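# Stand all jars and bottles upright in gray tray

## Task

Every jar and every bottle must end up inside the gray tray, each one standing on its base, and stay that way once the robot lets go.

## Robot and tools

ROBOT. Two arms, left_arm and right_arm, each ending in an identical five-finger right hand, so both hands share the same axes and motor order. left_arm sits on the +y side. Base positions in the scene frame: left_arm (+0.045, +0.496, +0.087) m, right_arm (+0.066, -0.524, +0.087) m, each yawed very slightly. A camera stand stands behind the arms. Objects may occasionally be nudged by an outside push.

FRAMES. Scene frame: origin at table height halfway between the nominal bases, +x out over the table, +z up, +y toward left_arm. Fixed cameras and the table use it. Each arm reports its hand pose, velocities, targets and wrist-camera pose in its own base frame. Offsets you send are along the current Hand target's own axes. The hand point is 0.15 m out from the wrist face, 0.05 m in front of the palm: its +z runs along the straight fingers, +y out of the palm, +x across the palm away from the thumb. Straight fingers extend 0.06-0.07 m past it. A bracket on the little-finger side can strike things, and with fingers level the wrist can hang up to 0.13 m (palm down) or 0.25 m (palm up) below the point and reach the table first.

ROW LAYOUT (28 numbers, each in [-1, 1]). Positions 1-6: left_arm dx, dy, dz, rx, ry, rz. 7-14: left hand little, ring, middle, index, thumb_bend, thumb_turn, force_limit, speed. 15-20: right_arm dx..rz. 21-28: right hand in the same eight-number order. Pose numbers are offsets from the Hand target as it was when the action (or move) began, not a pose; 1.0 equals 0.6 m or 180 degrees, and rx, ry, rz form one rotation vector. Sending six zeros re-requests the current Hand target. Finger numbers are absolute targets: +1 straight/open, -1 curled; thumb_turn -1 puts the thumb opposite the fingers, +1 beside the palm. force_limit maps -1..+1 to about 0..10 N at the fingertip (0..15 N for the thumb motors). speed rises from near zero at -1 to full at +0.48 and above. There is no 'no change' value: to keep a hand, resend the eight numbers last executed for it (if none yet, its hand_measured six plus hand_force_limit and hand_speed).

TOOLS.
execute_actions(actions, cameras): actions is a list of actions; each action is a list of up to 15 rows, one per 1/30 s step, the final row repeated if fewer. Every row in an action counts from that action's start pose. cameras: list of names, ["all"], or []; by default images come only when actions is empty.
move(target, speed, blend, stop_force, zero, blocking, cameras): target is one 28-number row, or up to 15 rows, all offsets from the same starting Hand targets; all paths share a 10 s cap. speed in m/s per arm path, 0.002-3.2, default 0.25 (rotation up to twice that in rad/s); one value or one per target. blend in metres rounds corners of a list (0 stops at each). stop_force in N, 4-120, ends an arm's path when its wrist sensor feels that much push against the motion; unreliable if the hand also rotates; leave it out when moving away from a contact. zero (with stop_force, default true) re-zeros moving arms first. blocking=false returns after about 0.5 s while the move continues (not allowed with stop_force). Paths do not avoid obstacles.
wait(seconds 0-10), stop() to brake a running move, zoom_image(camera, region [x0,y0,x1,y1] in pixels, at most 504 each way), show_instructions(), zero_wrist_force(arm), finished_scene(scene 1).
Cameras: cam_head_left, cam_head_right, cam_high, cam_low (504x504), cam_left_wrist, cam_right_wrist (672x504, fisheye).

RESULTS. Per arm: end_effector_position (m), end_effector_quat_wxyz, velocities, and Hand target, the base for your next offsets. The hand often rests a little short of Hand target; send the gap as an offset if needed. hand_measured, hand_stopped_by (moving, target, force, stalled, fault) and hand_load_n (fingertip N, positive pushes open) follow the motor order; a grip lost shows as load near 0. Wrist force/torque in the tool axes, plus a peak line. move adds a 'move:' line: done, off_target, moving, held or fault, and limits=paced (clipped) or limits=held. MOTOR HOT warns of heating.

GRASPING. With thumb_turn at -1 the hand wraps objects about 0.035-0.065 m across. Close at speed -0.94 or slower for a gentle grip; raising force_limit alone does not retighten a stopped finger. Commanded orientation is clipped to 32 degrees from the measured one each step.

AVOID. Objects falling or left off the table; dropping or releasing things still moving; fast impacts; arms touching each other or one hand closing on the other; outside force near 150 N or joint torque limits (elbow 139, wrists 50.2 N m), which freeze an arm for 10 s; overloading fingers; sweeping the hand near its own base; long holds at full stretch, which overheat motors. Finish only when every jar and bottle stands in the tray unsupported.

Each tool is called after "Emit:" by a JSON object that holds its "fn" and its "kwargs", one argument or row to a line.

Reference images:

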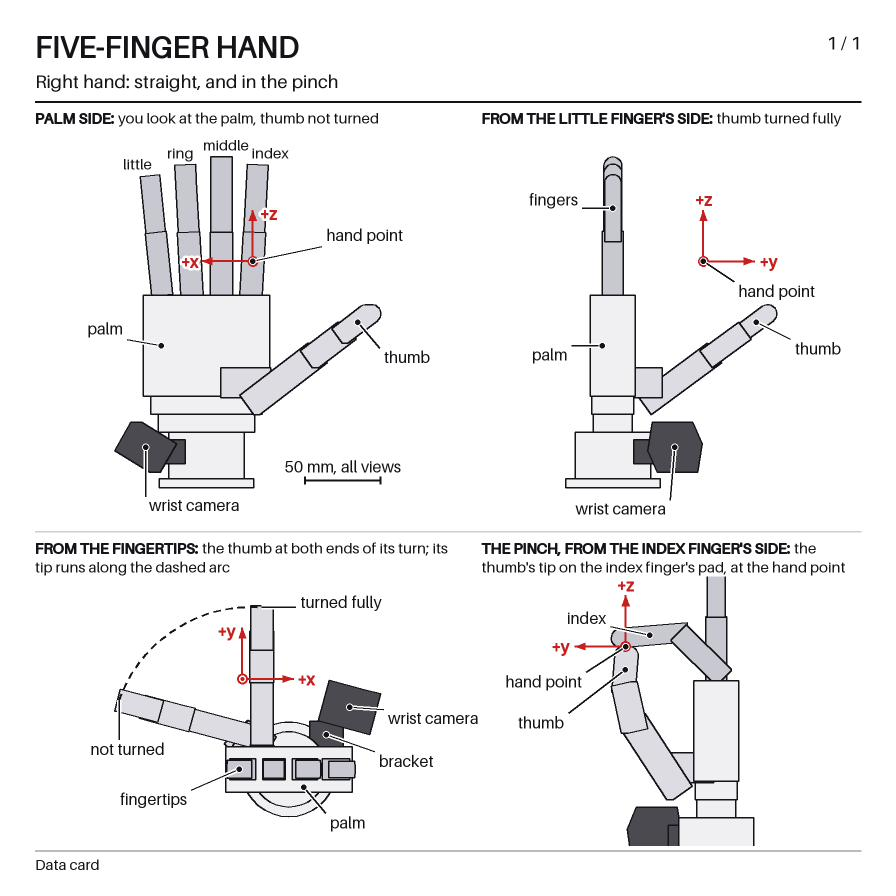

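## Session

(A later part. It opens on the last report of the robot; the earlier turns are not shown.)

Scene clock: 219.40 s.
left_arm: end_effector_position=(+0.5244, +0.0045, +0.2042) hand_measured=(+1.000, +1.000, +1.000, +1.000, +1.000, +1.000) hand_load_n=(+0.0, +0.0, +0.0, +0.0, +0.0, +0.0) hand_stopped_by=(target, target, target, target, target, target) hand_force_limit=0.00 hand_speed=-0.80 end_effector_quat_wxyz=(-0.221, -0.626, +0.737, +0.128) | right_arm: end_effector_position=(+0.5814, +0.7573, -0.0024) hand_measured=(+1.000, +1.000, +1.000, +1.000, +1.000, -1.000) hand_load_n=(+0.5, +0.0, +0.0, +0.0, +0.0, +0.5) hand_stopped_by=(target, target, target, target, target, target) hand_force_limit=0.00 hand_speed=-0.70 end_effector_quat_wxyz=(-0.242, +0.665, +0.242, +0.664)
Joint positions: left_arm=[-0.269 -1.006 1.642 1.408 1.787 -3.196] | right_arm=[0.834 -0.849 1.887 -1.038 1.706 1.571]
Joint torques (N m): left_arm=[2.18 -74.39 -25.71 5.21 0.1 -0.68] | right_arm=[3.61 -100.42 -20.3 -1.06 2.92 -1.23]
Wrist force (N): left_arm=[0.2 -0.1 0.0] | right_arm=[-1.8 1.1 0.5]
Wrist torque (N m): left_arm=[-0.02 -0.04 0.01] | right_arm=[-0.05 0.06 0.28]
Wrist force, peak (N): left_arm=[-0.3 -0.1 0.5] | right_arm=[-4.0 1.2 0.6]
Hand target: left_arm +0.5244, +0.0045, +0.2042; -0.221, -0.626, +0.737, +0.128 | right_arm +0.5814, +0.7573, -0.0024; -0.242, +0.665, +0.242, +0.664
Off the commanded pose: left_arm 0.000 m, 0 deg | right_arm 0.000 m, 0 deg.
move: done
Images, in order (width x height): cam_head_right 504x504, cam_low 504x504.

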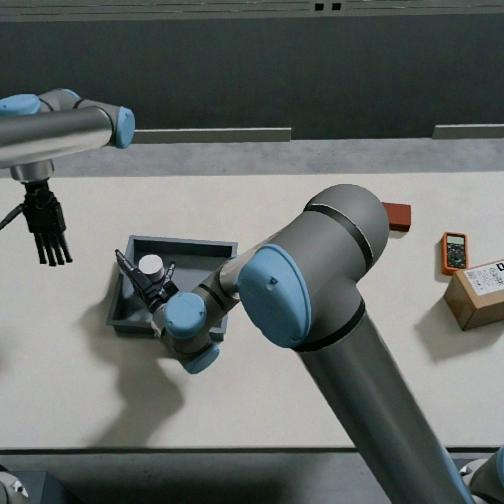

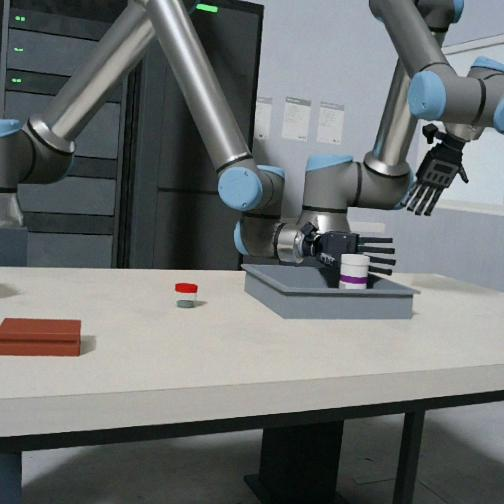

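Emit:
{"fn": "move", "kwargs": {
  "target": [
    [0,0,0,0,0,0,1,1,1,1,1,1,0,-0.8,0,0,-0.1,0,0,0,1,1,1,1,1,-1,0,-0.7],
    [0,0,0,0,0,0,1,1,1,1,1,1,0,-0.8,0.254,0,-0.1,0,0,0,1,1,1,1,1,-1,0,-0.7],
    [0,0,0,0,0,0,1,1,1,1,1,1,0,-0.8,0.1923,0.4427,-0.4368,-0.1306,-0.1306,0.4875,1,1,1,1,1,-1,0,-0.7]
  ],
  "speed": [0.12,0.2,0.25],
  "blend": [0.01,0.04,0],
  "cameras": ["all"]
}}

Emit:
{"fn": "zoom_image", "kwargs": {
  "camera": "cam_head_right",
  "region": [240, 200, 440, 360]
}}

Emit:
{"fn": "zoom_image", "kwargs": {
  "camera": "cam_low",
  "region": [80, 180, 320, 340]
}}

Scene clock: 250.97 s.
left_arm: end_effector_position=(+0.5244, +0.0045, +0.2042) hand_measured=(+1.000, +1.000, +1.000, +1.000, +1.000, +1.000) hand_load_n=(+0.0, +0.0, +0.0, +0.5, +0.0, +0.0) hand_stopped_by=(target, target, target, target, target, target) hand_force_limit=0.00 hand_speed=-0.80 end_effector_quat_wxyz=(-0.221, -0.626, +0.737, +0.128) | right_arm: end_effector_position=(+0.5515, +0.3854, +0.1128) hand_measured=(+1.000, +1.000, +1.000, +1.000, +1.000, -1.000) hand_load_n=(+0.0, +0.0, +0.0, +0.0, +0.0, +0.0) hand_stopped_by=(target, target, target, target, target, target) hand_force_limit=0.00 hand_speed=-0.70 end_effector_quat_wxyz=(-0.453, +0.785, -0.366, +0.211)
Joint positions: left_arm=[-0.269 -1.006 1.642 1.408 1.787 -3.196] | right_arm=[0.135 -1.418 2.166 -0.149 1.09 2.836]
Joint torques (N m): left_arm=[2.4 -74.01 -25.97 4.85 0.24 -0.74] | right_arm=[-11.3 -66.27 -39.44 -0.45 -0.13 0.36]
Wrist force (N): left_arm=[-0.5 0.2 0.0] | right_arm=[-0.7 3.1 1.5]
Wrist torque (N m): left_arm=[0.04 0.07 -0.02] | right_arm=[0.15 0.09 0.53]
Wrist force, peak (N): left_arm=[-0.5 0.4 0.2] | right_arm=[-3.9 1.0 -1.1]
Hand target: left_arm +0.5244, +0.0045, +0.2042; -0.221, -0.626, +0.737, +0.128 | right_arm +0.5515, +0.3853, +0.1129; -0.453, +0.785, -0.366, +0.211
Off the commanded pose: left_arm 0.000 m, 0 deg | right_arm 0.000 m, 0 deg.
move: done
camera_calibration:
cam_right_wrist: T_world_to_cam=[[-0.254514, -0.510649, -0.821255, 0.423038], [-0.952993, 0.276801, 0.123229, 0.39691], [0.164398, 0.814014, -0.557095, -0.224519], [0, 0, 0, 1]] pos_world=[0.522833, 0.28892, 0.173433]

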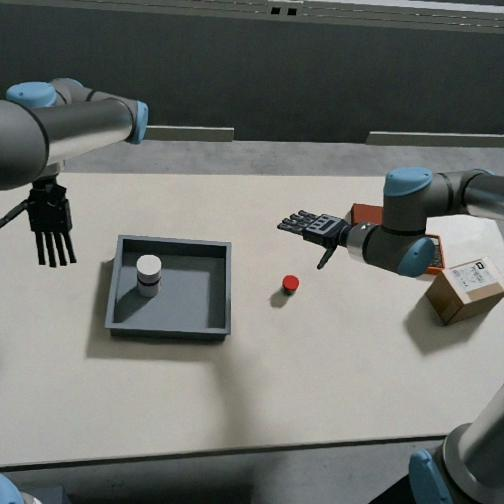

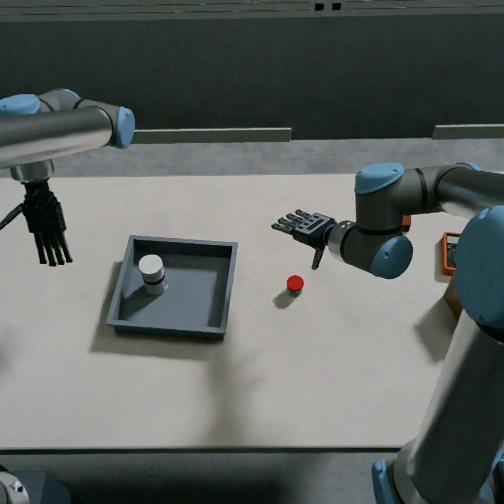

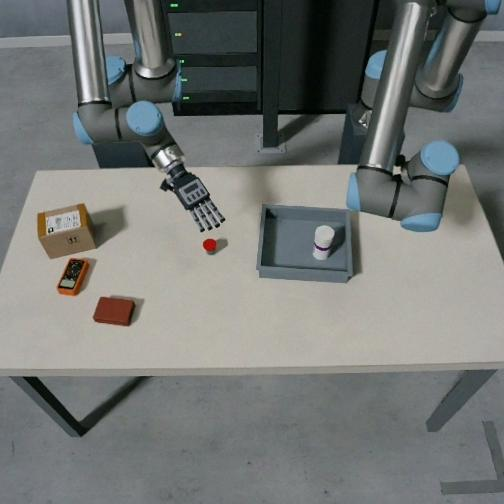

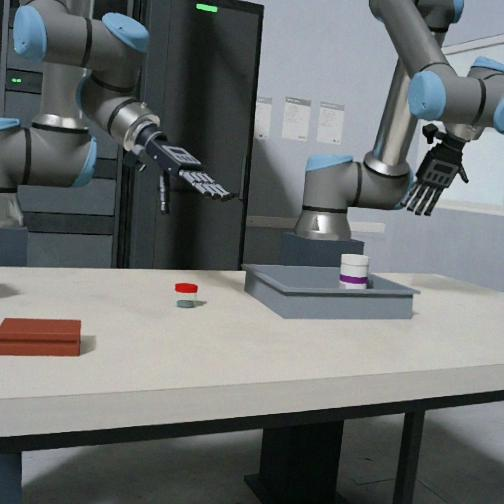

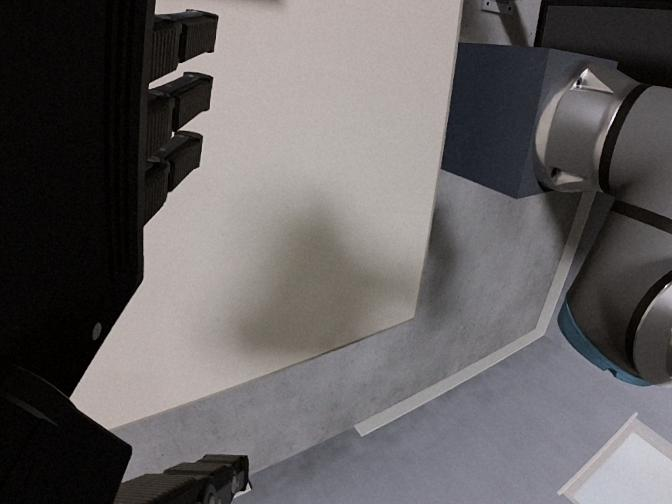

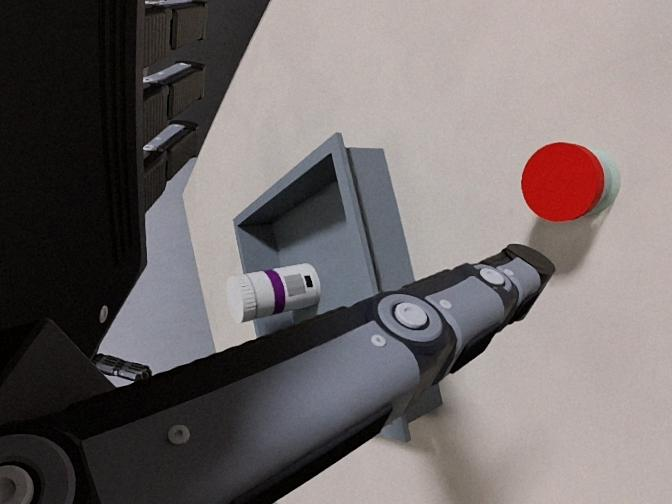

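Scaled by 2.520.

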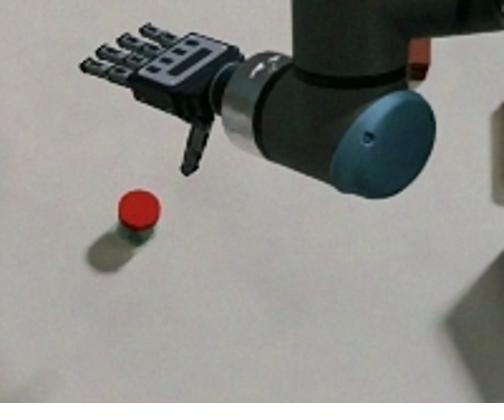

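Scaled by 2.100.

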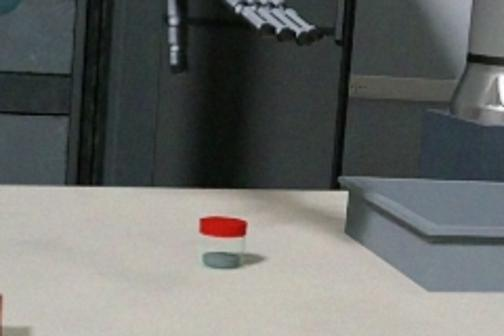

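Emit:
{"fn": "move", "kwargs": {
  "target": [
    [0,0,0,0,0,0,1,1,1,1,1,1,0,-0.8,0,0.2021,0.1167,0,0,0,1,1,1,1,1,-1,0,-0.7],
    [0,0,0,0,0,0,1,1,1,1,1,1,0,-0.8,0,0.2353,0.1358,0,0,0,1,1,1,1,1,-1,0,-0.7]
  ],
  "speed": [0.15,0.03],
  "stop_force": 10,
  "cameras": ["cam_head_left","cam_head_right","cam_low","cam_high","cam_right_wrist"]
}}

Emit:
{"fn": "zoom_image", "kwargs": {
  "camera": "cam_head_right",
  "region": [250, 210, 390, 330]
}}

Emit:
{"fn": "zoom_image", "kwargs": {
  "camera": "cam_low",
  "region": [110, 210, 260, 330]
}}

Emit:
{"fn": "zoom_image", "kwargs": {
  "camera": "cam_high",
  "region": [150, 180, 270, 280]
}}

Scene clock: 264.43 s.
left_arm: end_effector_position=(+0.5244, +0.0045, +0.2042) hand_measured=(+1.000, +1.000, +1.000, +1.000, +1.000, +1.000) hand_load_n=(+0.0, +0.0, +0.0, +0.0, +0.0, +0.0) hand_stopped_by=(target, target, target, target, target, target) hand_force_limit=0.00 hand_speed=-0.80 end_effector_quat_wxyz=(-0.221, -0.626, +0.737, +0.128) | right_arm: end_effector_position=(+0.5514, +0.3854, -0.0501) hand_measured=(+1.000, +1.000, +1.000, +1.000, +1.000, -1.000) hand_load_n=(+0.0, +0.0, +0.0, +0.0, +0.0, +0.0) hand_stopped_by=(target, target, target, target, target, target) hand_force_limit=0.00 hand_speed=-0.70 end_effector_quat_wxyz=(-0.453, +0.785, -0.366, +0.211)
Joint positions: left_arm=[-0.269 -1.006 1.642 1.408 1.787 -3.196] | right_arm=[0.135 -1.155 2.244 -0.49 1.09 2.836]
Joint torques (N m): left_arm=[2.49 -73.98 -25.76 5.08 0.25 -0.67] | right_arm=[-8.82 -77.52 -28.25 3.84 3.32 2.24]
Wrist force (N): left_arm=[0.0 -0.1 0.1] | right_arm=[-0.4 3.0 1.8]
Wrist torque (N m): left_arm=[-0.01 -0.01 0.00] | right_arm=[0.12 0.03 0.50]
Wrist force, peak (N): left_arm=[-0.6 0.3 0.0] | right_arm=[-1.0 4.2 2.4]
Hand target: left_arm +0.5244, +0.0045, +0.2042; -0.221, -0.626, +0.737, +0.128 | right_arm +0.5514, +0.3854, -0.0501; -0.453, +0.785, -0.366, +0.211
Off the commanded pose: left_arm 0.000 m, 0 deg | right_arm 0.000 m, 0 deg.
move: done
camera_calibration:
cam_right_wrist: T_world_to_cam=[[-0.254479, -0.510452, -0.821389, 0.289156], [-0.952985, 0.276838, 0.123208, 0.416874], [0.1645, 0.814125, -0.556902, -0.315342], [0, 0, 0, 1]] pos_world=[0.522733, 0.288921, 0.0105329]
Images, in order (width x height): cam_head_left 504x504, cam_head_right 504x504, cam_high 504x504, cam_low 504x504, cam_right_wrist 672x504.

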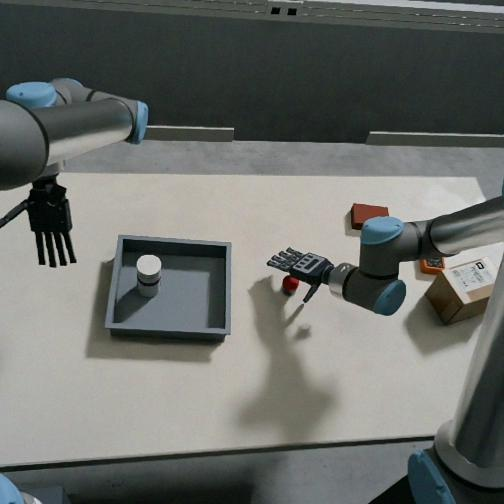

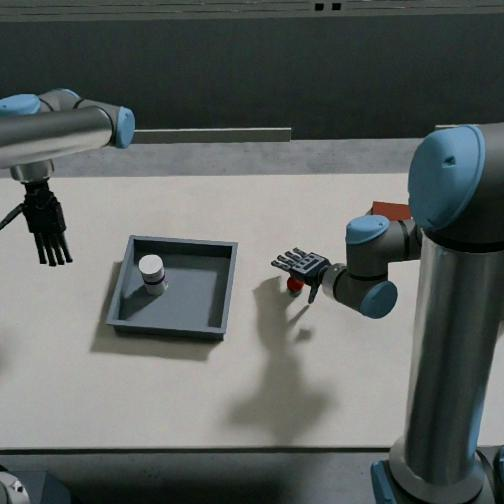

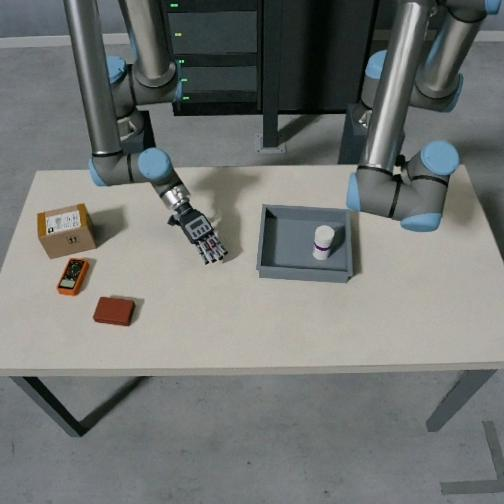

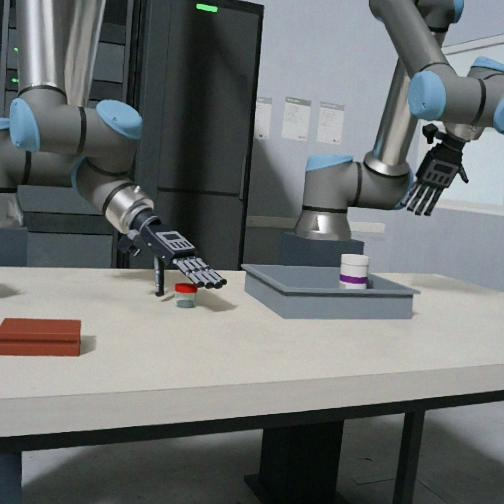

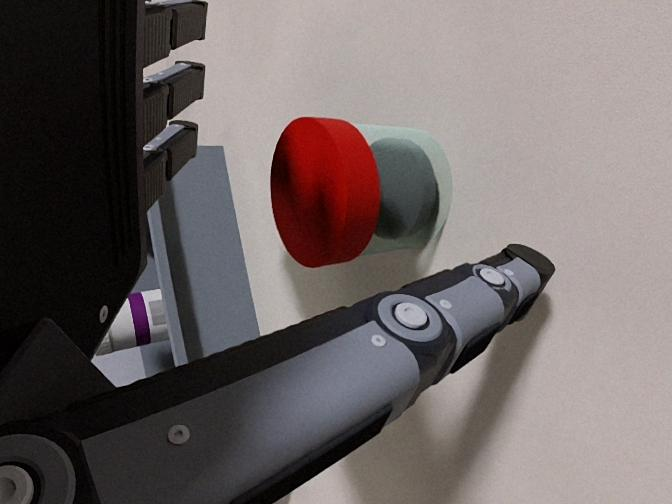

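Scaled by 3.600.

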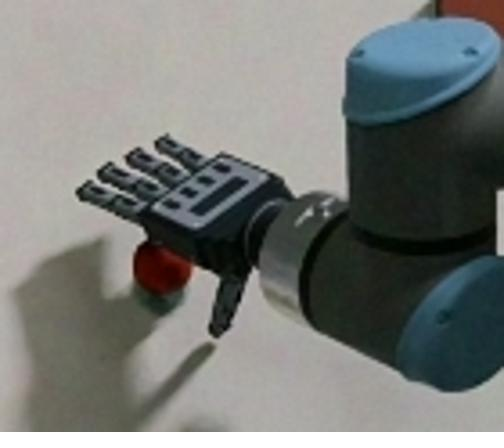

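Scaled by 3.360.

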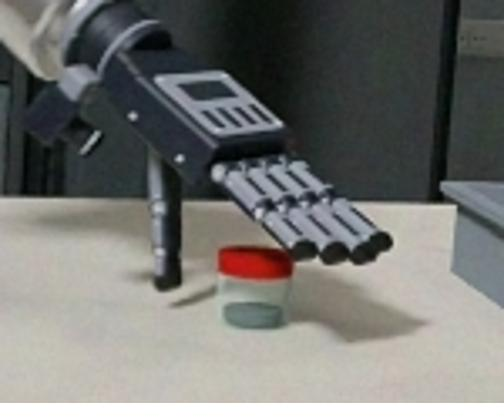

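Scaled by 4.200.

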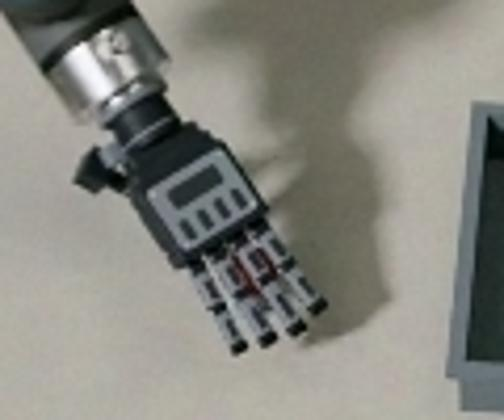

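Emit:
{"fn": "move", "kwargs": {
  "target": [
    [0,0,0,0,0,0,1,1,1,1,1,1,0,-0.8,-0.004,0,0,0,0,0,1,1,-0.2,-0.2,-0.2,-1,-0.2,-0.85]
  ],
  "cameras": ["cam_head_right","cam_low","cam_right_wrist"]
}}

Emit:
{"fn": "zoom_image", "kwargs": {
  "camera": "cam_low",
  "region": [110, 210, 260, 330]
}}

Emit:
{"fn": "zoom_image", "kwargs": {
  "camera": "cam_head_right",
  "region": [250, 210, 390, 330]
}}

Scene clock: 282.10 s.
left_arm: end_effector_position=(+0.5244, +0.0045, +0.2042) hand_measured=(+1.000, +1.000, +1.000, +1.000, +1.000, +1.000) hand_load_n=(+0.0, +0.0, +0.0, +0.0, +0.0, +0.0) hand_stopped_by=(target, target, target, target, target, target) hand_force_limit=0.00 hand_speed=-0.80 end_effector_quat_wxyz=(-0.221, -0.626, +0.737, +0.128) | right_arm: end_effector_position=(+0.5499, +0.3872, -0.0501) hand_measured=(+1.000, +1.000, +0.112, +0.098, +0.538, -1.000) hand_load_n=(+0.0, +0.0, +2.5, +4.0, +6.5, +0.0) hand_stopped_by=(target, target, force, force, force, target) hand_force_limit=-0.20 hand_speed=-0.85 end_effector_quat_wxyz=(-0.453, +0.785, -0.366, +0.211)
Joint positions: left_arm=[-0.269 -1.006 1.642 1.408 1.787 -3.196] | right_arm=[0.139 -1.156 2.245 -0.492 1.093 2.839]
Joint torques (N m): left_arm=[2.15 -72.31 -25.3 4.99 0.3 -1.18] | right_arm=[-9.65 -65.55 -12.09 0.45 -2.26 -0.71]
Wrist force (N): left_arm=[-0.1 0.0 0.1] | right_arm=[-1.0 1.9 0.9]
Wrist torque (N m): left_arm=[0.00 0.02 -0.01] | right_arm=[0.15 0.11 0.17]
Wrist force, peak (N): left_arm=[-0.6 -0.1 0.1] | right_arm=[-0.6 3.4 1.9]
Hand target: left_arm +0.5244, +0.0045, +0.2042; -0.221, -0.626, +0.737, +0.128 | right_arm +0.5499, +0.3872, -0.0501; -0.453, +0.785, -0.366, +0.211
Off the commanded pose: left_arm 0.000 m, 0 deg | right_arm 0.000 m, 0 deg.
move: done
camera_calibration:
cam_right_wrist: T_world_to_cam=[[-0.2544, -0.510473, -0.8214, 0.28971], [-0.953006, 0.276796, 0.123141, 0.414943], [0.1645, 0.814126, -0.556901, -0.316642], [0, 0, 0, 1]] pos_world=[0.521233, 0.290821, 0.0105328]
Images, in order (width x height): cam_head_right 504x504, cam_low 504x504, cam_right_wrist 672x504.

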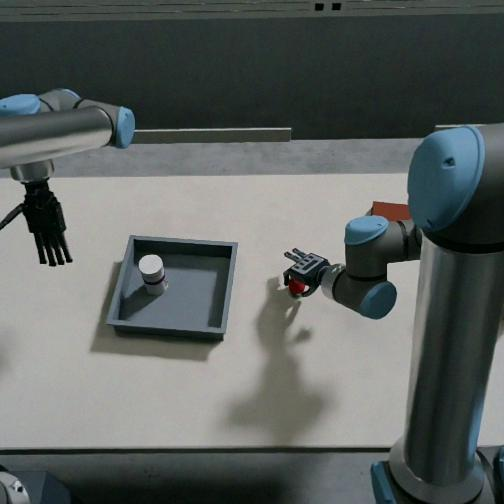

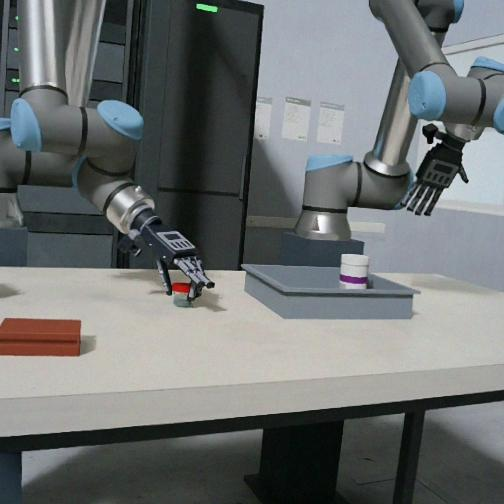

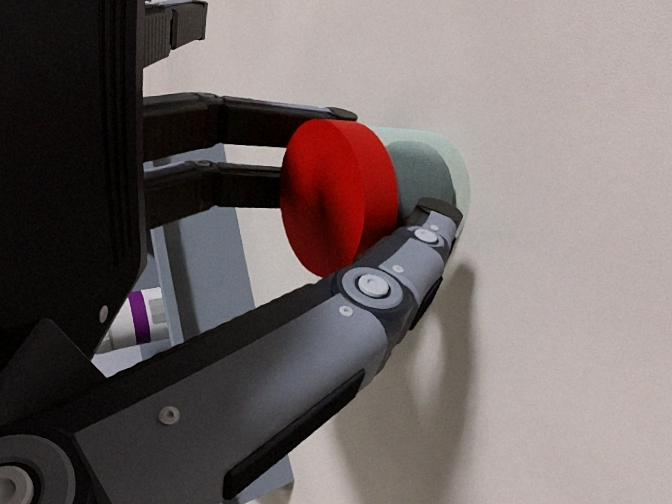

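Scaled by 3.360.

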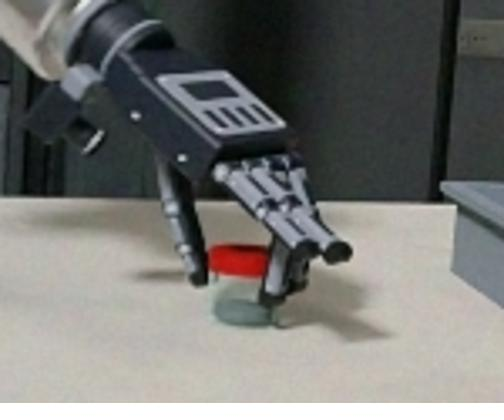

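Scaled by 3.600.

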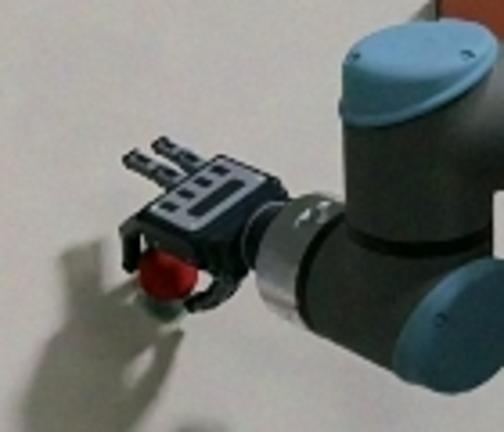

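Emit:
{"fn": "move", "kwargs": {
  "target": [
    [0,0,0,0,0,0,1,1,1,1,1,1,0,-0.8,0,-0.0289,-0.0167,0,0,0,1,1,-0.2,-0.2,-0.2,-1,-0.2,-0.85]
  ],
  "speed": 0.03,
  "cameras": ["cam_head_right","cam_low","cam_right_wrist"]
}}

Emit:
{"fn": "zoom_image", "kwargs": {
  "camera": "cam_low",
  "region": [110, 210, 260, 330]
}}

Scene clock: 286.87 s.
left_arm: end_effector_position=(+0.5244, +0.0045, +0.2042) hand_measured=(+1.000, +1.000, +1.000, +1.000, +1.000, +1.000) hand_load_n=(+0.0, +0.0, +0.0, +0.0, +0.0, +0.0) hand_stopped_by=(target, target, target, target, target, target) hand_force_limit=0.00 hand_speed=-0.80 end_effector_quat_wxyz=(-0.221, -0.626, +0.737, +0.128) | right_arm: end_effector_position=(+0.5499, +0.3872, -0.0299) hand_measured=(+1.000, +1.000, +0.112, +0.098, +0.540, -1.000) hand_load_n=(+0.0, +0.0, +2.5, +3.5, +7.5, +0.0) hand_stopped_by=(target, target, force, force, force, target) hand_force_limit=-0.20 hand_speed=-0.85 end_effector_quat_wxyz=(-0.453, +0.785, -0.366, +0.211)
Joint positions: left_arm=[-0.269 -1.006 1.642 1.408 1.787 -3.196] | right_arm=[0.139 -1.193 2.241 -0.45 1.093 2.839]
Joint torques (N m): left_arm=[1.68 -73.68 -25.88 4.94 0.41 -0.87] | right_arm=[-9.39 -41.1 -23.66 -2.75 -2.21 0]
Wrist force (N): left_arm=[-0.5 -0.1 0.1] | right_arm=[-0.7 3.7 1.9]
Wrist torque (N m): left_arm=[-0.01 0.07 -0.03] | right_arm=[0.15 0.09 0.18]
Wrist force, peak (N): left_arm=[-0.5 -0.1 0.2] | right_arm=[-0.9 3.9 2.2]
Hand target: left_arm +0.5244, +0.0045, +0.2042; -0.221, -0.626, +0.737, +0.128 | right_arm +0.5499, +0.3872, -0.0301; -0.453, +0.785, -0.366, +0.211
Off the commanded pose: left_arm 0.000 m, 0 deg | right_arm 0.000 m, 0 deg.
move: done
camera_calibration:
cam_right_wrist: T_world_to_cam=[[-0.254479, -0.510452, -0.821389, 0.306336], [-0.952985, 0.276838, 0.123208, 0.41243], [0.1645, 0.814125, -0.556902, -0.305392], [0, 0, 0, 1]] pos_world=[0.521233, 0.290821, 0.0307329]
Images, in order (width x height): cam_head_right 504x504, cam_low 504x504, cam_right_wrist 672x504.

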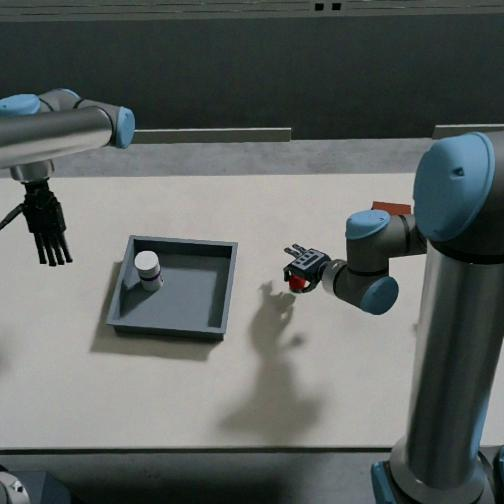

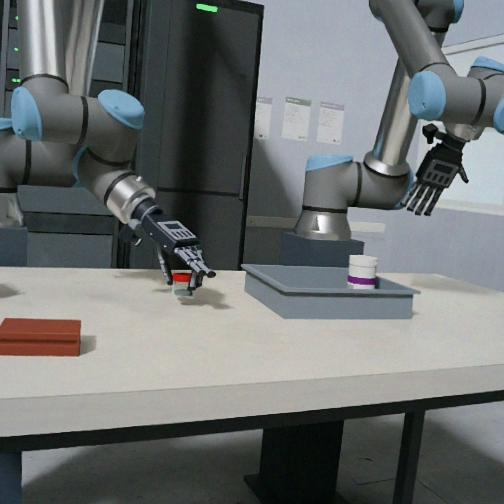

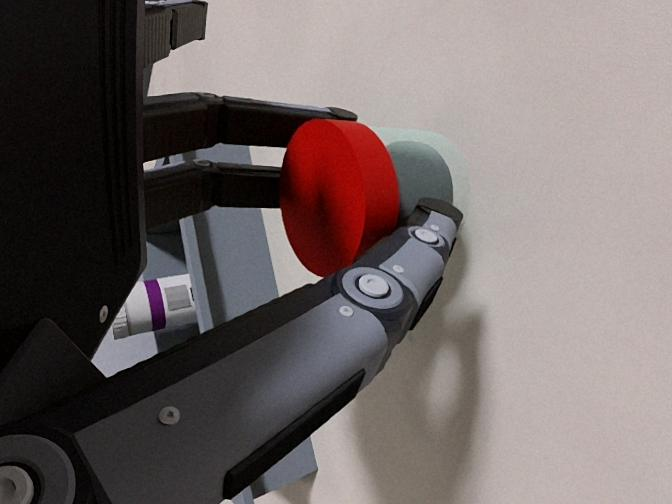

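Scaled by 3.360.

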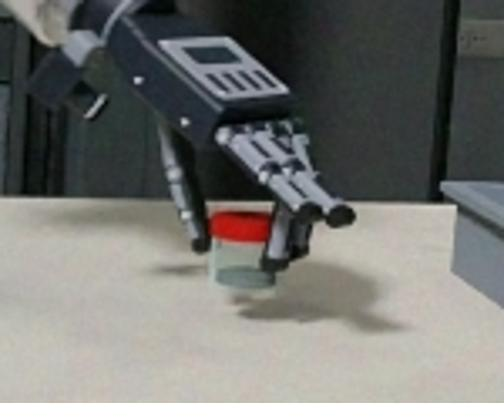

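Emit:
{"fn": "zoom_image", "kwargs": {
  "camera": "cam_head_right",
  "region": [90, 210, 250, 350]
}}

Scaled by 3.150.

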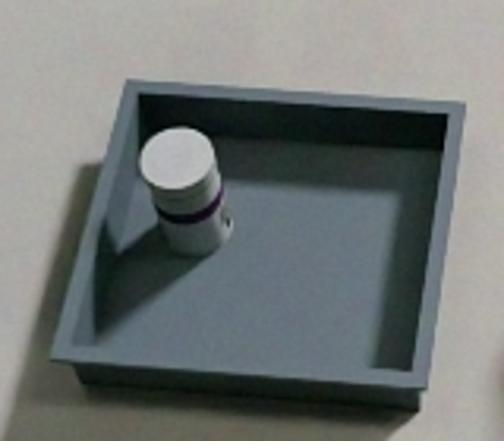

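Emit:
{"fn": "move", "kwargs": {
  "target": [
    [0,0,0,0,0,0,1,1,1,1,1,1,0,-0.8,0,-0.1083,-0.0625,0,0,0,1,1,-0.2,-0.2,-0.2,-1,-0.2,-0.85],
    [0,0,0,0,0,0,1,1,1,1,1,1,0,-0.8,-0.343,-0.235,0.157,0,0,0,1,1,-0.2,-0.2,-0.2,-1,-0.2,-0.85]
  ],
  "speed": [0.12,0.15],
  "blend": [0.02,0],
  "cameras": ["cam_head_right","cam_head_left","cam_low","cam_right_wrist"]
}}

Emit:
{"fn": "zoom_image", "kwargs": {
  "camera": "cam_low",
  "region": [200, 190, 440, 340]
}}

Emit:
{"fn": "zoom_image", "kwargs": {
  "camera": "cam_head_right",
  "region": [90, 200, 290, 360]
}}

Scene clock: 305.83 s.
left_arm: end_effector_position=(+0.5244, +0.0045, +0.2042) hand_measured=(+1.000, +1.000, +1.000, +1.000, +1.000, +1.000) hand_load_n=(+0.0, +0.0, +0.0, +0.0, +0.0, +0.0) hand_stopped_by=(target, target, target, target, target, target) hand_force_limit=0.00 hand_speed=-0.80 end_effector_quat_wxyz=(-0.221, -0.626, +0.737, +0.128) | right_arm: end_effector_position=(+0.5340, +0.6425, +0.0448) hand_measured=(+1.000, +1.000, +0.112, +0.098, +0.540, -1.000) hand_load_n=(+0.0, +0.0, +2.5, +3.5, +7.5, +0.0) hand_stopped_by=(target, target, force, force, force, target) hand_force_limit=-0.20 hand_speed=-0.85 end_effector_quat_wxyz=(-0.453, +0.785, -0.366, +0.211)
Joint positions: left_arm=[-0.269 -1.006 1.642 1.408 1.787 -3.196] | right_arm=[0.607 -1.132 1.91 -0.252 1.491 3.096]
Joint torques (N m): left_arm=[0.68 -73.44 -25.55 5.17 0.32 -0.88] | right_arm=[10.37 -84.96 -34.87 -3.38 -2.14 -1.06]
Wrist force (N): left_arm=[0.0 -0.1 -0.1] | right_arm=[-0.4 3.7 1.8]
Wrist torque (N m): left_arm=[0.00 0.00 0.00] | right_arm=[0.15 0.06 0.49]
Wrist force, peak (N): left_arm=[-0.6 -0.2 0.2] | right_arm=[-0.6 5.3 2.5]
Hand target: left_arm +0.5244, +0.0045, +0.2042; -0.221, -0.626, +0.737, +0.128 | right_arm +0.5341, +0.6426, +0.0450; -0.453, +0.785, -0.366, +0.211
Off the commanded pose: left_arm 0.000 m, 0 deg | right_arm 0.000 m, 0 deg.
move: done
camera_calibration:
cam_right_wrist: T_world_to_cam=[[-0.25472, -0.510592, -0.821227, 0.494205], [-0.952938, 0.276912, 0.123405, 0.317423], [0.164398, 0.814012, -0.557098, -0.468767], [0, 0, 0, 1]] pos_world=[0.505432, 0.546021, 0.105534]
Images, in order (width x height): cam_head_left 504x504, cam_head_right 504x504, cam_low 504x504, cam_right_wrist 672x504.

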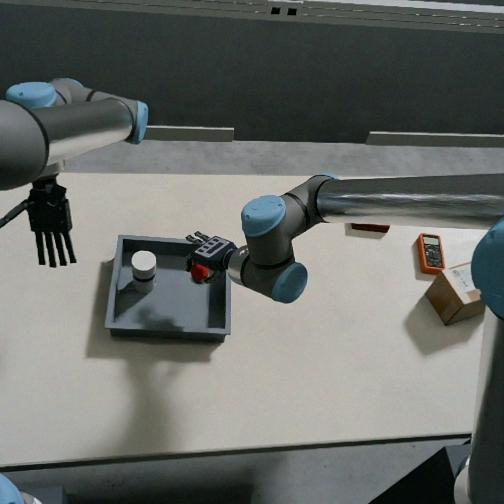

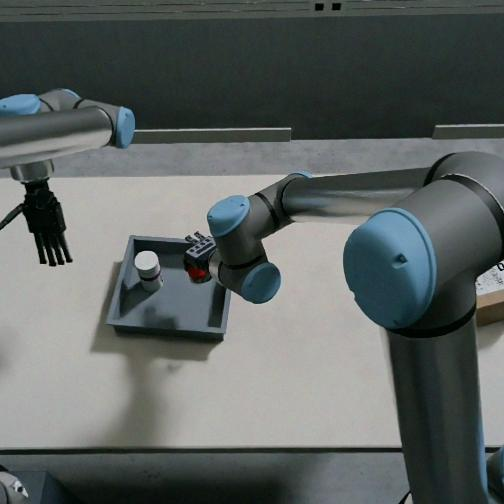

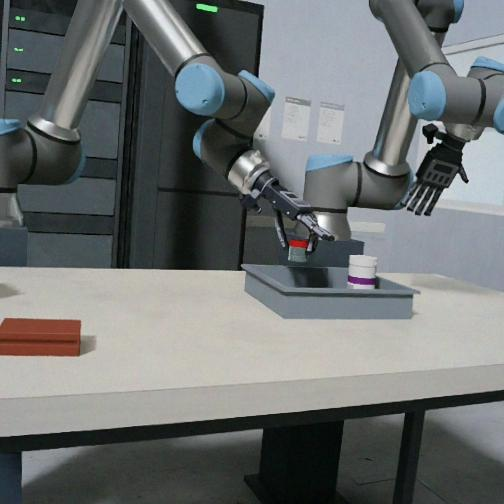

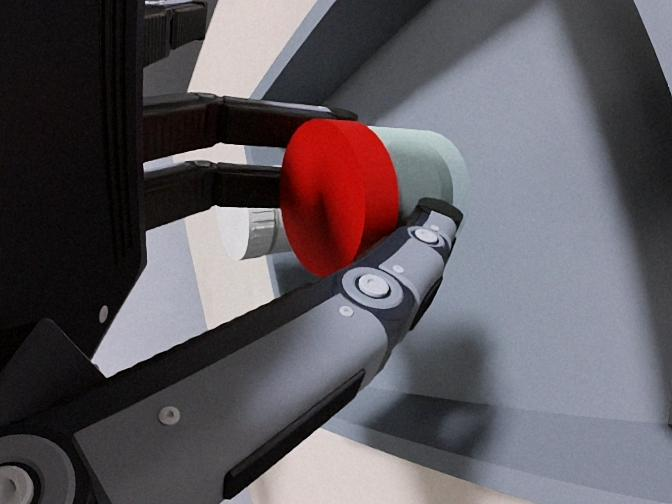

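Scaled by 2.100.

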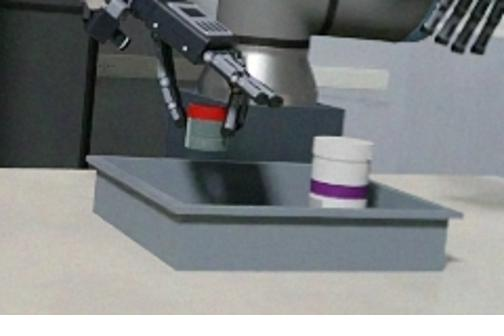

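Scaled by 2.520.

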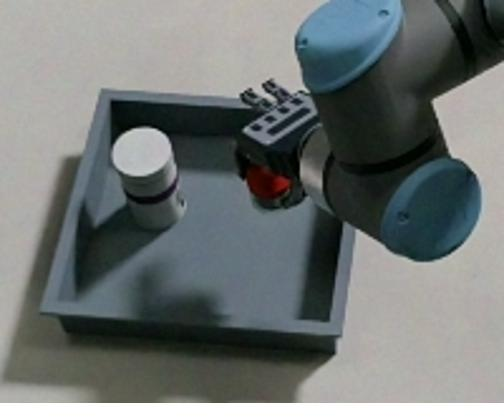

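Emit:
{"fn": "move", "kwargs": {
  "target": [
    [0,0,0,0,0,0,1,1,1,1,1,1,0,-0.8,0,0.1126,0.065,0,0,0,1,1,-0.2,-0.2,-0.2,-1,-0.2,-0.85]
  ],
  "speed": 0.1,
  "stop_force": 10
}}

Emit:
{"fn": "move", "kwargs": {
  "target": [
    [0,0,0,0,0,0,1,1,1,1,1,1,0,-0.8,0,0.0289,0.0167,0,0,0,1,1,-0.2,-0.2,-0.2,-1,-0.2,-0.85]
  ],
  "speed": 0.012,
  "stop_force": 4,
  "cameras": ["cam_low","cam_head_right","cam_right_wrist"]
}}

Emit:
{"fn": "zoom_image", "kwargs": {
  "camera": "cam_low",
  "region": [200, 190, 440, 340]
}}

Scene clock: 314.80 s.
left_arm: end_effector_position=(+0.5244, +0.0045, +0.2042) hand_measured=(+1.000, +1.000, +1.000, +1.000, +1.000, +1.000) hand_load_n=(+0.0, +0.0, +0.0, +0.0, +0.0, +0.0) hand_stopped_by=(target, target, target, target, target, target) hand_force_limit=0.00 hand_speed=-0.80 end_effector_quat_wxyz=(-0.221, -0.626, +0.737, +0.128) | right_arm: end_effector_position=(+0.5340, +0.6426, -0.0330) hand_measured=(+1.000, +1.000, +0.112, +0.098, +0.540, -1.000) hand_load_n=(+0.0, +0.0, +2.5, +3.5, +7.5, +0.0) hand_stopped_by=(target, target, force, force, force, target) hand_force_limit=-0.20 hand_speed=-0.85 end_effector_quat_wxyz=(-0.453, +0.785, -0.366, +0.211)
Joint positions: left_arm=[-0.269 -1.006 1.642 1.408 1.787 -3.196] | right_arm=[0.607 -1.031 1.937 -0.381 1.491 3.096]
Joint torques (N m): left_arm=[1.99 -73.86 -25.64 5.02 0.16 -1.14] | right_arm=[9.48 -96.68 -35.44 1.89 2.75 0.55]
Wrist force (N): left_arm=[-0.1 -0.1 0.0] | right_arm=[-0.7 3.7 1.8]
Wrist torque (N m): left_arm=[-0.01 0.02 0.00] | right_arm=[0.14 0.12 0.47]
Wrist force, peak (N): left_arm=[-0.5 -0.4 0.1] | right_arm=[-0.5 4.9 2.9]
Hand target: left_arm +0.5244, +0.0045, +0.2042; -0.221, -0.626, +0.737, +0.128 | right_arm +0.5340, +0.6426, -0.0330; -0.453, +0.785, -0.366, +0.211
Off the commanded pose: left_arm 0.000 m, 0 deg | right_arm 0.000 m, 0 deg.
move: done

Scene clock: 317.20 s.
left_arm: end_effector_position=(+0.5244, +0.0045, +0.2042) hand_measured=(+1.000, +1.000, +1.000, +1.000, +1.000, +1.000) hand_load_n=(+0.0, +0.0, +0.0, +0.0, +0.0, +0.0) hand_stopped_by=(target, target, target, target, target, target) hand_force_limit=0.00 hand_speed=-0.80 end_effector_quat_wxyz=(-0.221, -0.626, +0.737, +0.128) | right_arm: end_effector_position=(+0.5340, +0.6426, -0.0462) hand_measured=(+1.000, +1.000, +0.112, +0.098, +0.540, -1.000) hand_load_n=(+0.0, +0.0, +2.5, +3.5, +7.0, +0.0) hand_stopped_by=(target, target, force, force, force, target) hand_force_limit=-0.20 hand_speed=-0.85 end_effector_quat_wxyz=(-0.453, +0.785, -0.366, +0.211)
Joint positions: left_arm=[-0.269 -1.006 1.642 1.408 1.787 -3.196] | right_arm=[0.607 -1.012 1.939 -0.402 1.491 3.096]
Joint torques (N m): left_arm=[2.23 -73.56 -25.77 4.95 0.4 -1.16] | right_arm=[3.34 -97.01 -34.08 2.7 2.83 0.76]
Wrist force (N): left_arm=[-0.2 -0.1 -0.2] | right_arm=[-0.4 3.7 2.1]
Wrist torque (N m): left_arm=[0.00 0.04 -0.02] | right_arm=[0.12 0.05 0.49]
Wrist force, peak (N): left_arm=[-0.1 0.0 0.5] | right_arm=[-0.6 4.0 2.3]
Hand target: left_arm +0.5244, +0.0045, +0.2042; -0.221, -0.626, +0.737, +0.128 | right_arm +0.5340, +0.6426, -0.0462; -0.453, +0.785, -0.366, +0.211 (not the last commanded pose)
Off the commanded pose: left_arm 0.000 m, 0 deg | right_arm 0.007 m, 0 deg.
move: contact (right_arm)
camera_calibration:
cam_right_wrist: T_world_to_cam=[[-0.254479, -0.510452, -0.821389, 0.419271], [-0.952985, 0.276838, 0.123208, 0.328582], [0.1645, 0.814125, -0.556902, -0.519782], [0, 0, 0, 1]] pos_world=[0.505333, 0.546221, 0.0144329]
Images, in order (width x height): cam_head_right 504x504, cam_low 504x504, cam_right_wrist 672x504.

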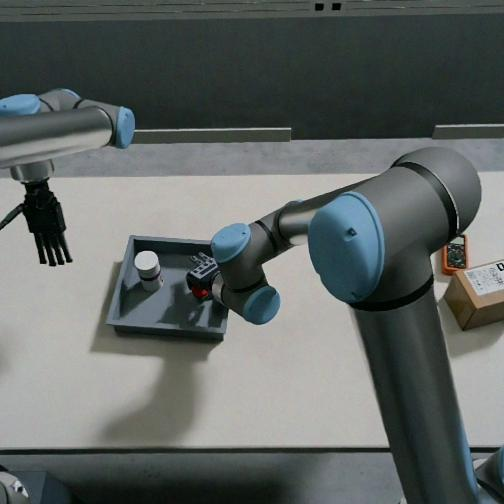

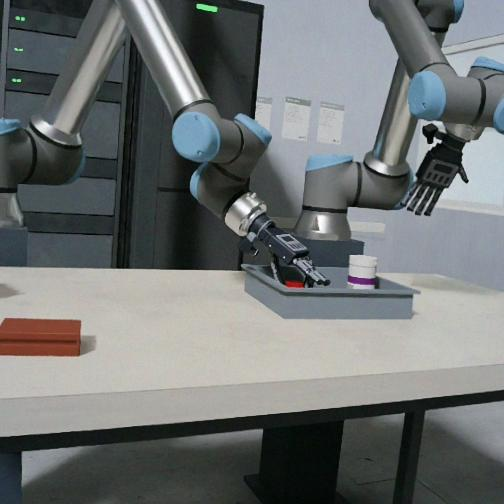

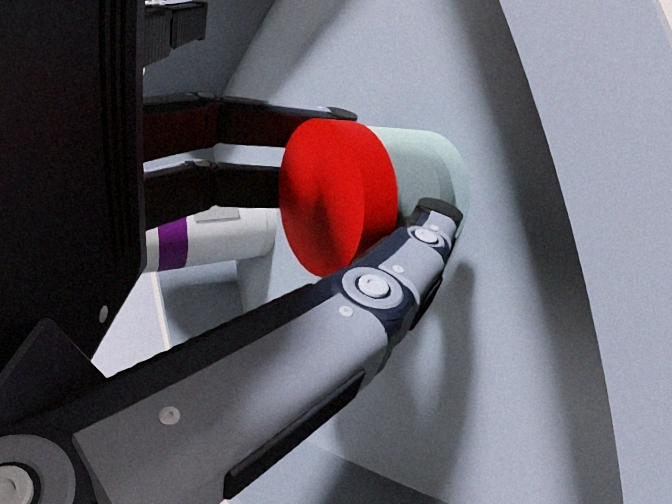

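Scaled by 2.100.

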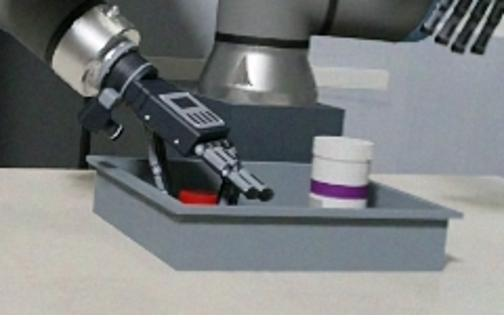

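Emit:
{"fn": "move", "kwargs": {
  "target": [
    [0,0,0,0,0,0,1,1,1,1,1,1,0,-0.8,0,0,0,0,0,0,1,1,1,1,1,-1,-0.2,-0.7]
  ],
  "cameras": ["cam_low","cam_head_right","cam_right_wrist"]
}}

Emit:
{"fn": "zoom_image", "kwargs": {
  "camera": "cam_head_right",
  "region": [90, 200, 290, 360]
}}

Scene clock: 321.67 s.
left_arm: end_effector_position=(+0.5244, +0.0045, +0.2042) hand_measured=(+1.000, +1.000, +1.000, +1.000, +1.000, +1.000) hand_load_n=(+0.0, +0.0, +0.0, -0.5, +0.0, +0.0) hand_stopped_by=(target, target, target, target, target, target) hand_force_limit=0.00 hand_speed=-0.80 end_effector_quat_wxyz=(-0.221, -0.626, +0.737, +0.128) | right_arm: end_effector_position=(+0.5341, +0.6426, -0.0462) hand_measured=(+1.000, +1.000, +1.000, +1.000, +1.000, -1.000) hand_load_n=(+0.0, +0.0, +0.0, +0.0, +0.0, +0.0) hand_stopped_by=(target, target, target, target, target, target) hand_force_limit=-0.20 hand_speed=-0.70 end_effector_quat_wxyz=(-0.453, +0.785, -0.366, +0.211)
Joint positions: left_arm=[-0.269 -1.006 1.642 1.408 1.787 -3.196] | right_arm=[0.607 -1.012 1.939 -0.402 1.491 3.096]
Joint torques (N m): left_arm=[0.74 -72.98 -25.84 4.95 0.25 -1.21] | right_arm=[-7.93 -93.28 -30.72 1.02 2.67 0.68]
Wrist force (N): left_arm=[-0.3 -0.1 0.2] | right_arm=[-0.5 2.7 1.8]
Wrist torque (N m): left_arm=[-0.02 0.03 -0.02] | right_arm=[0.07 0.06 0.46]
Wrist force, peak (N): left_arm=[-0.4 0.3 0.2] | right_arm=[-0.7 3.9 2.3]
Hand target: left_arm +0.5244, +0.0045, +0.2042; -0.221, -0.626, +0.737, +0.128 | right_arm +0.5340, +0.6426, -0.0462; -0.453, +0.785, -0.366, +0.211
Off the commanded pose: left_arm 0.000 m, 0 deg | right_arm 0.000 m, 0 deg.
move: done
camera_calibration:
cam_right_wrist: T_world_to_cam=[[-0.254479, -0.510452, -0.821389, 0.419296], [-0.952985, 0.276838, 0.123208, 0.328677], [0.1645, 0.814125, -0.556902, -0.519798], [0, 0, 0, 1]] pos_world=[0.505433, 0.546221, 0.0144329]
Images, in order (width x height): cam_head_right 504x504, cam_low 504x504, cam_right_wrist 672x504.

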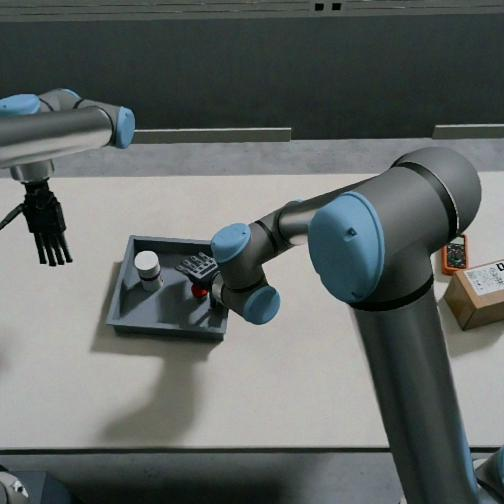

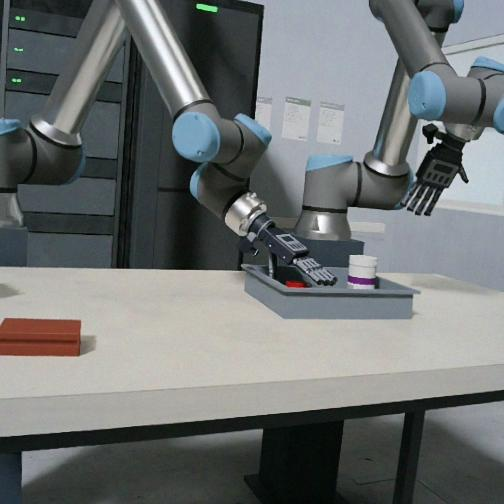

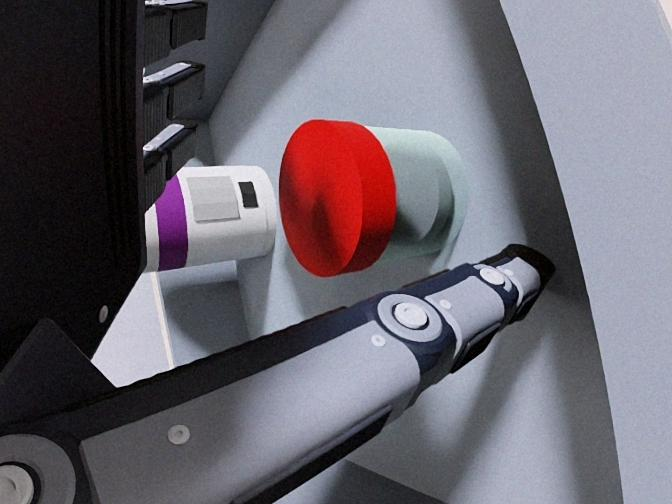

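Scaled by 2.520.

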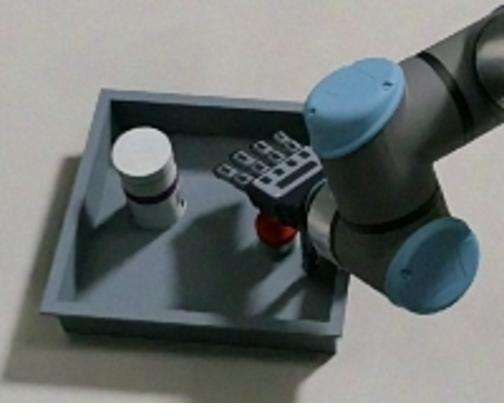

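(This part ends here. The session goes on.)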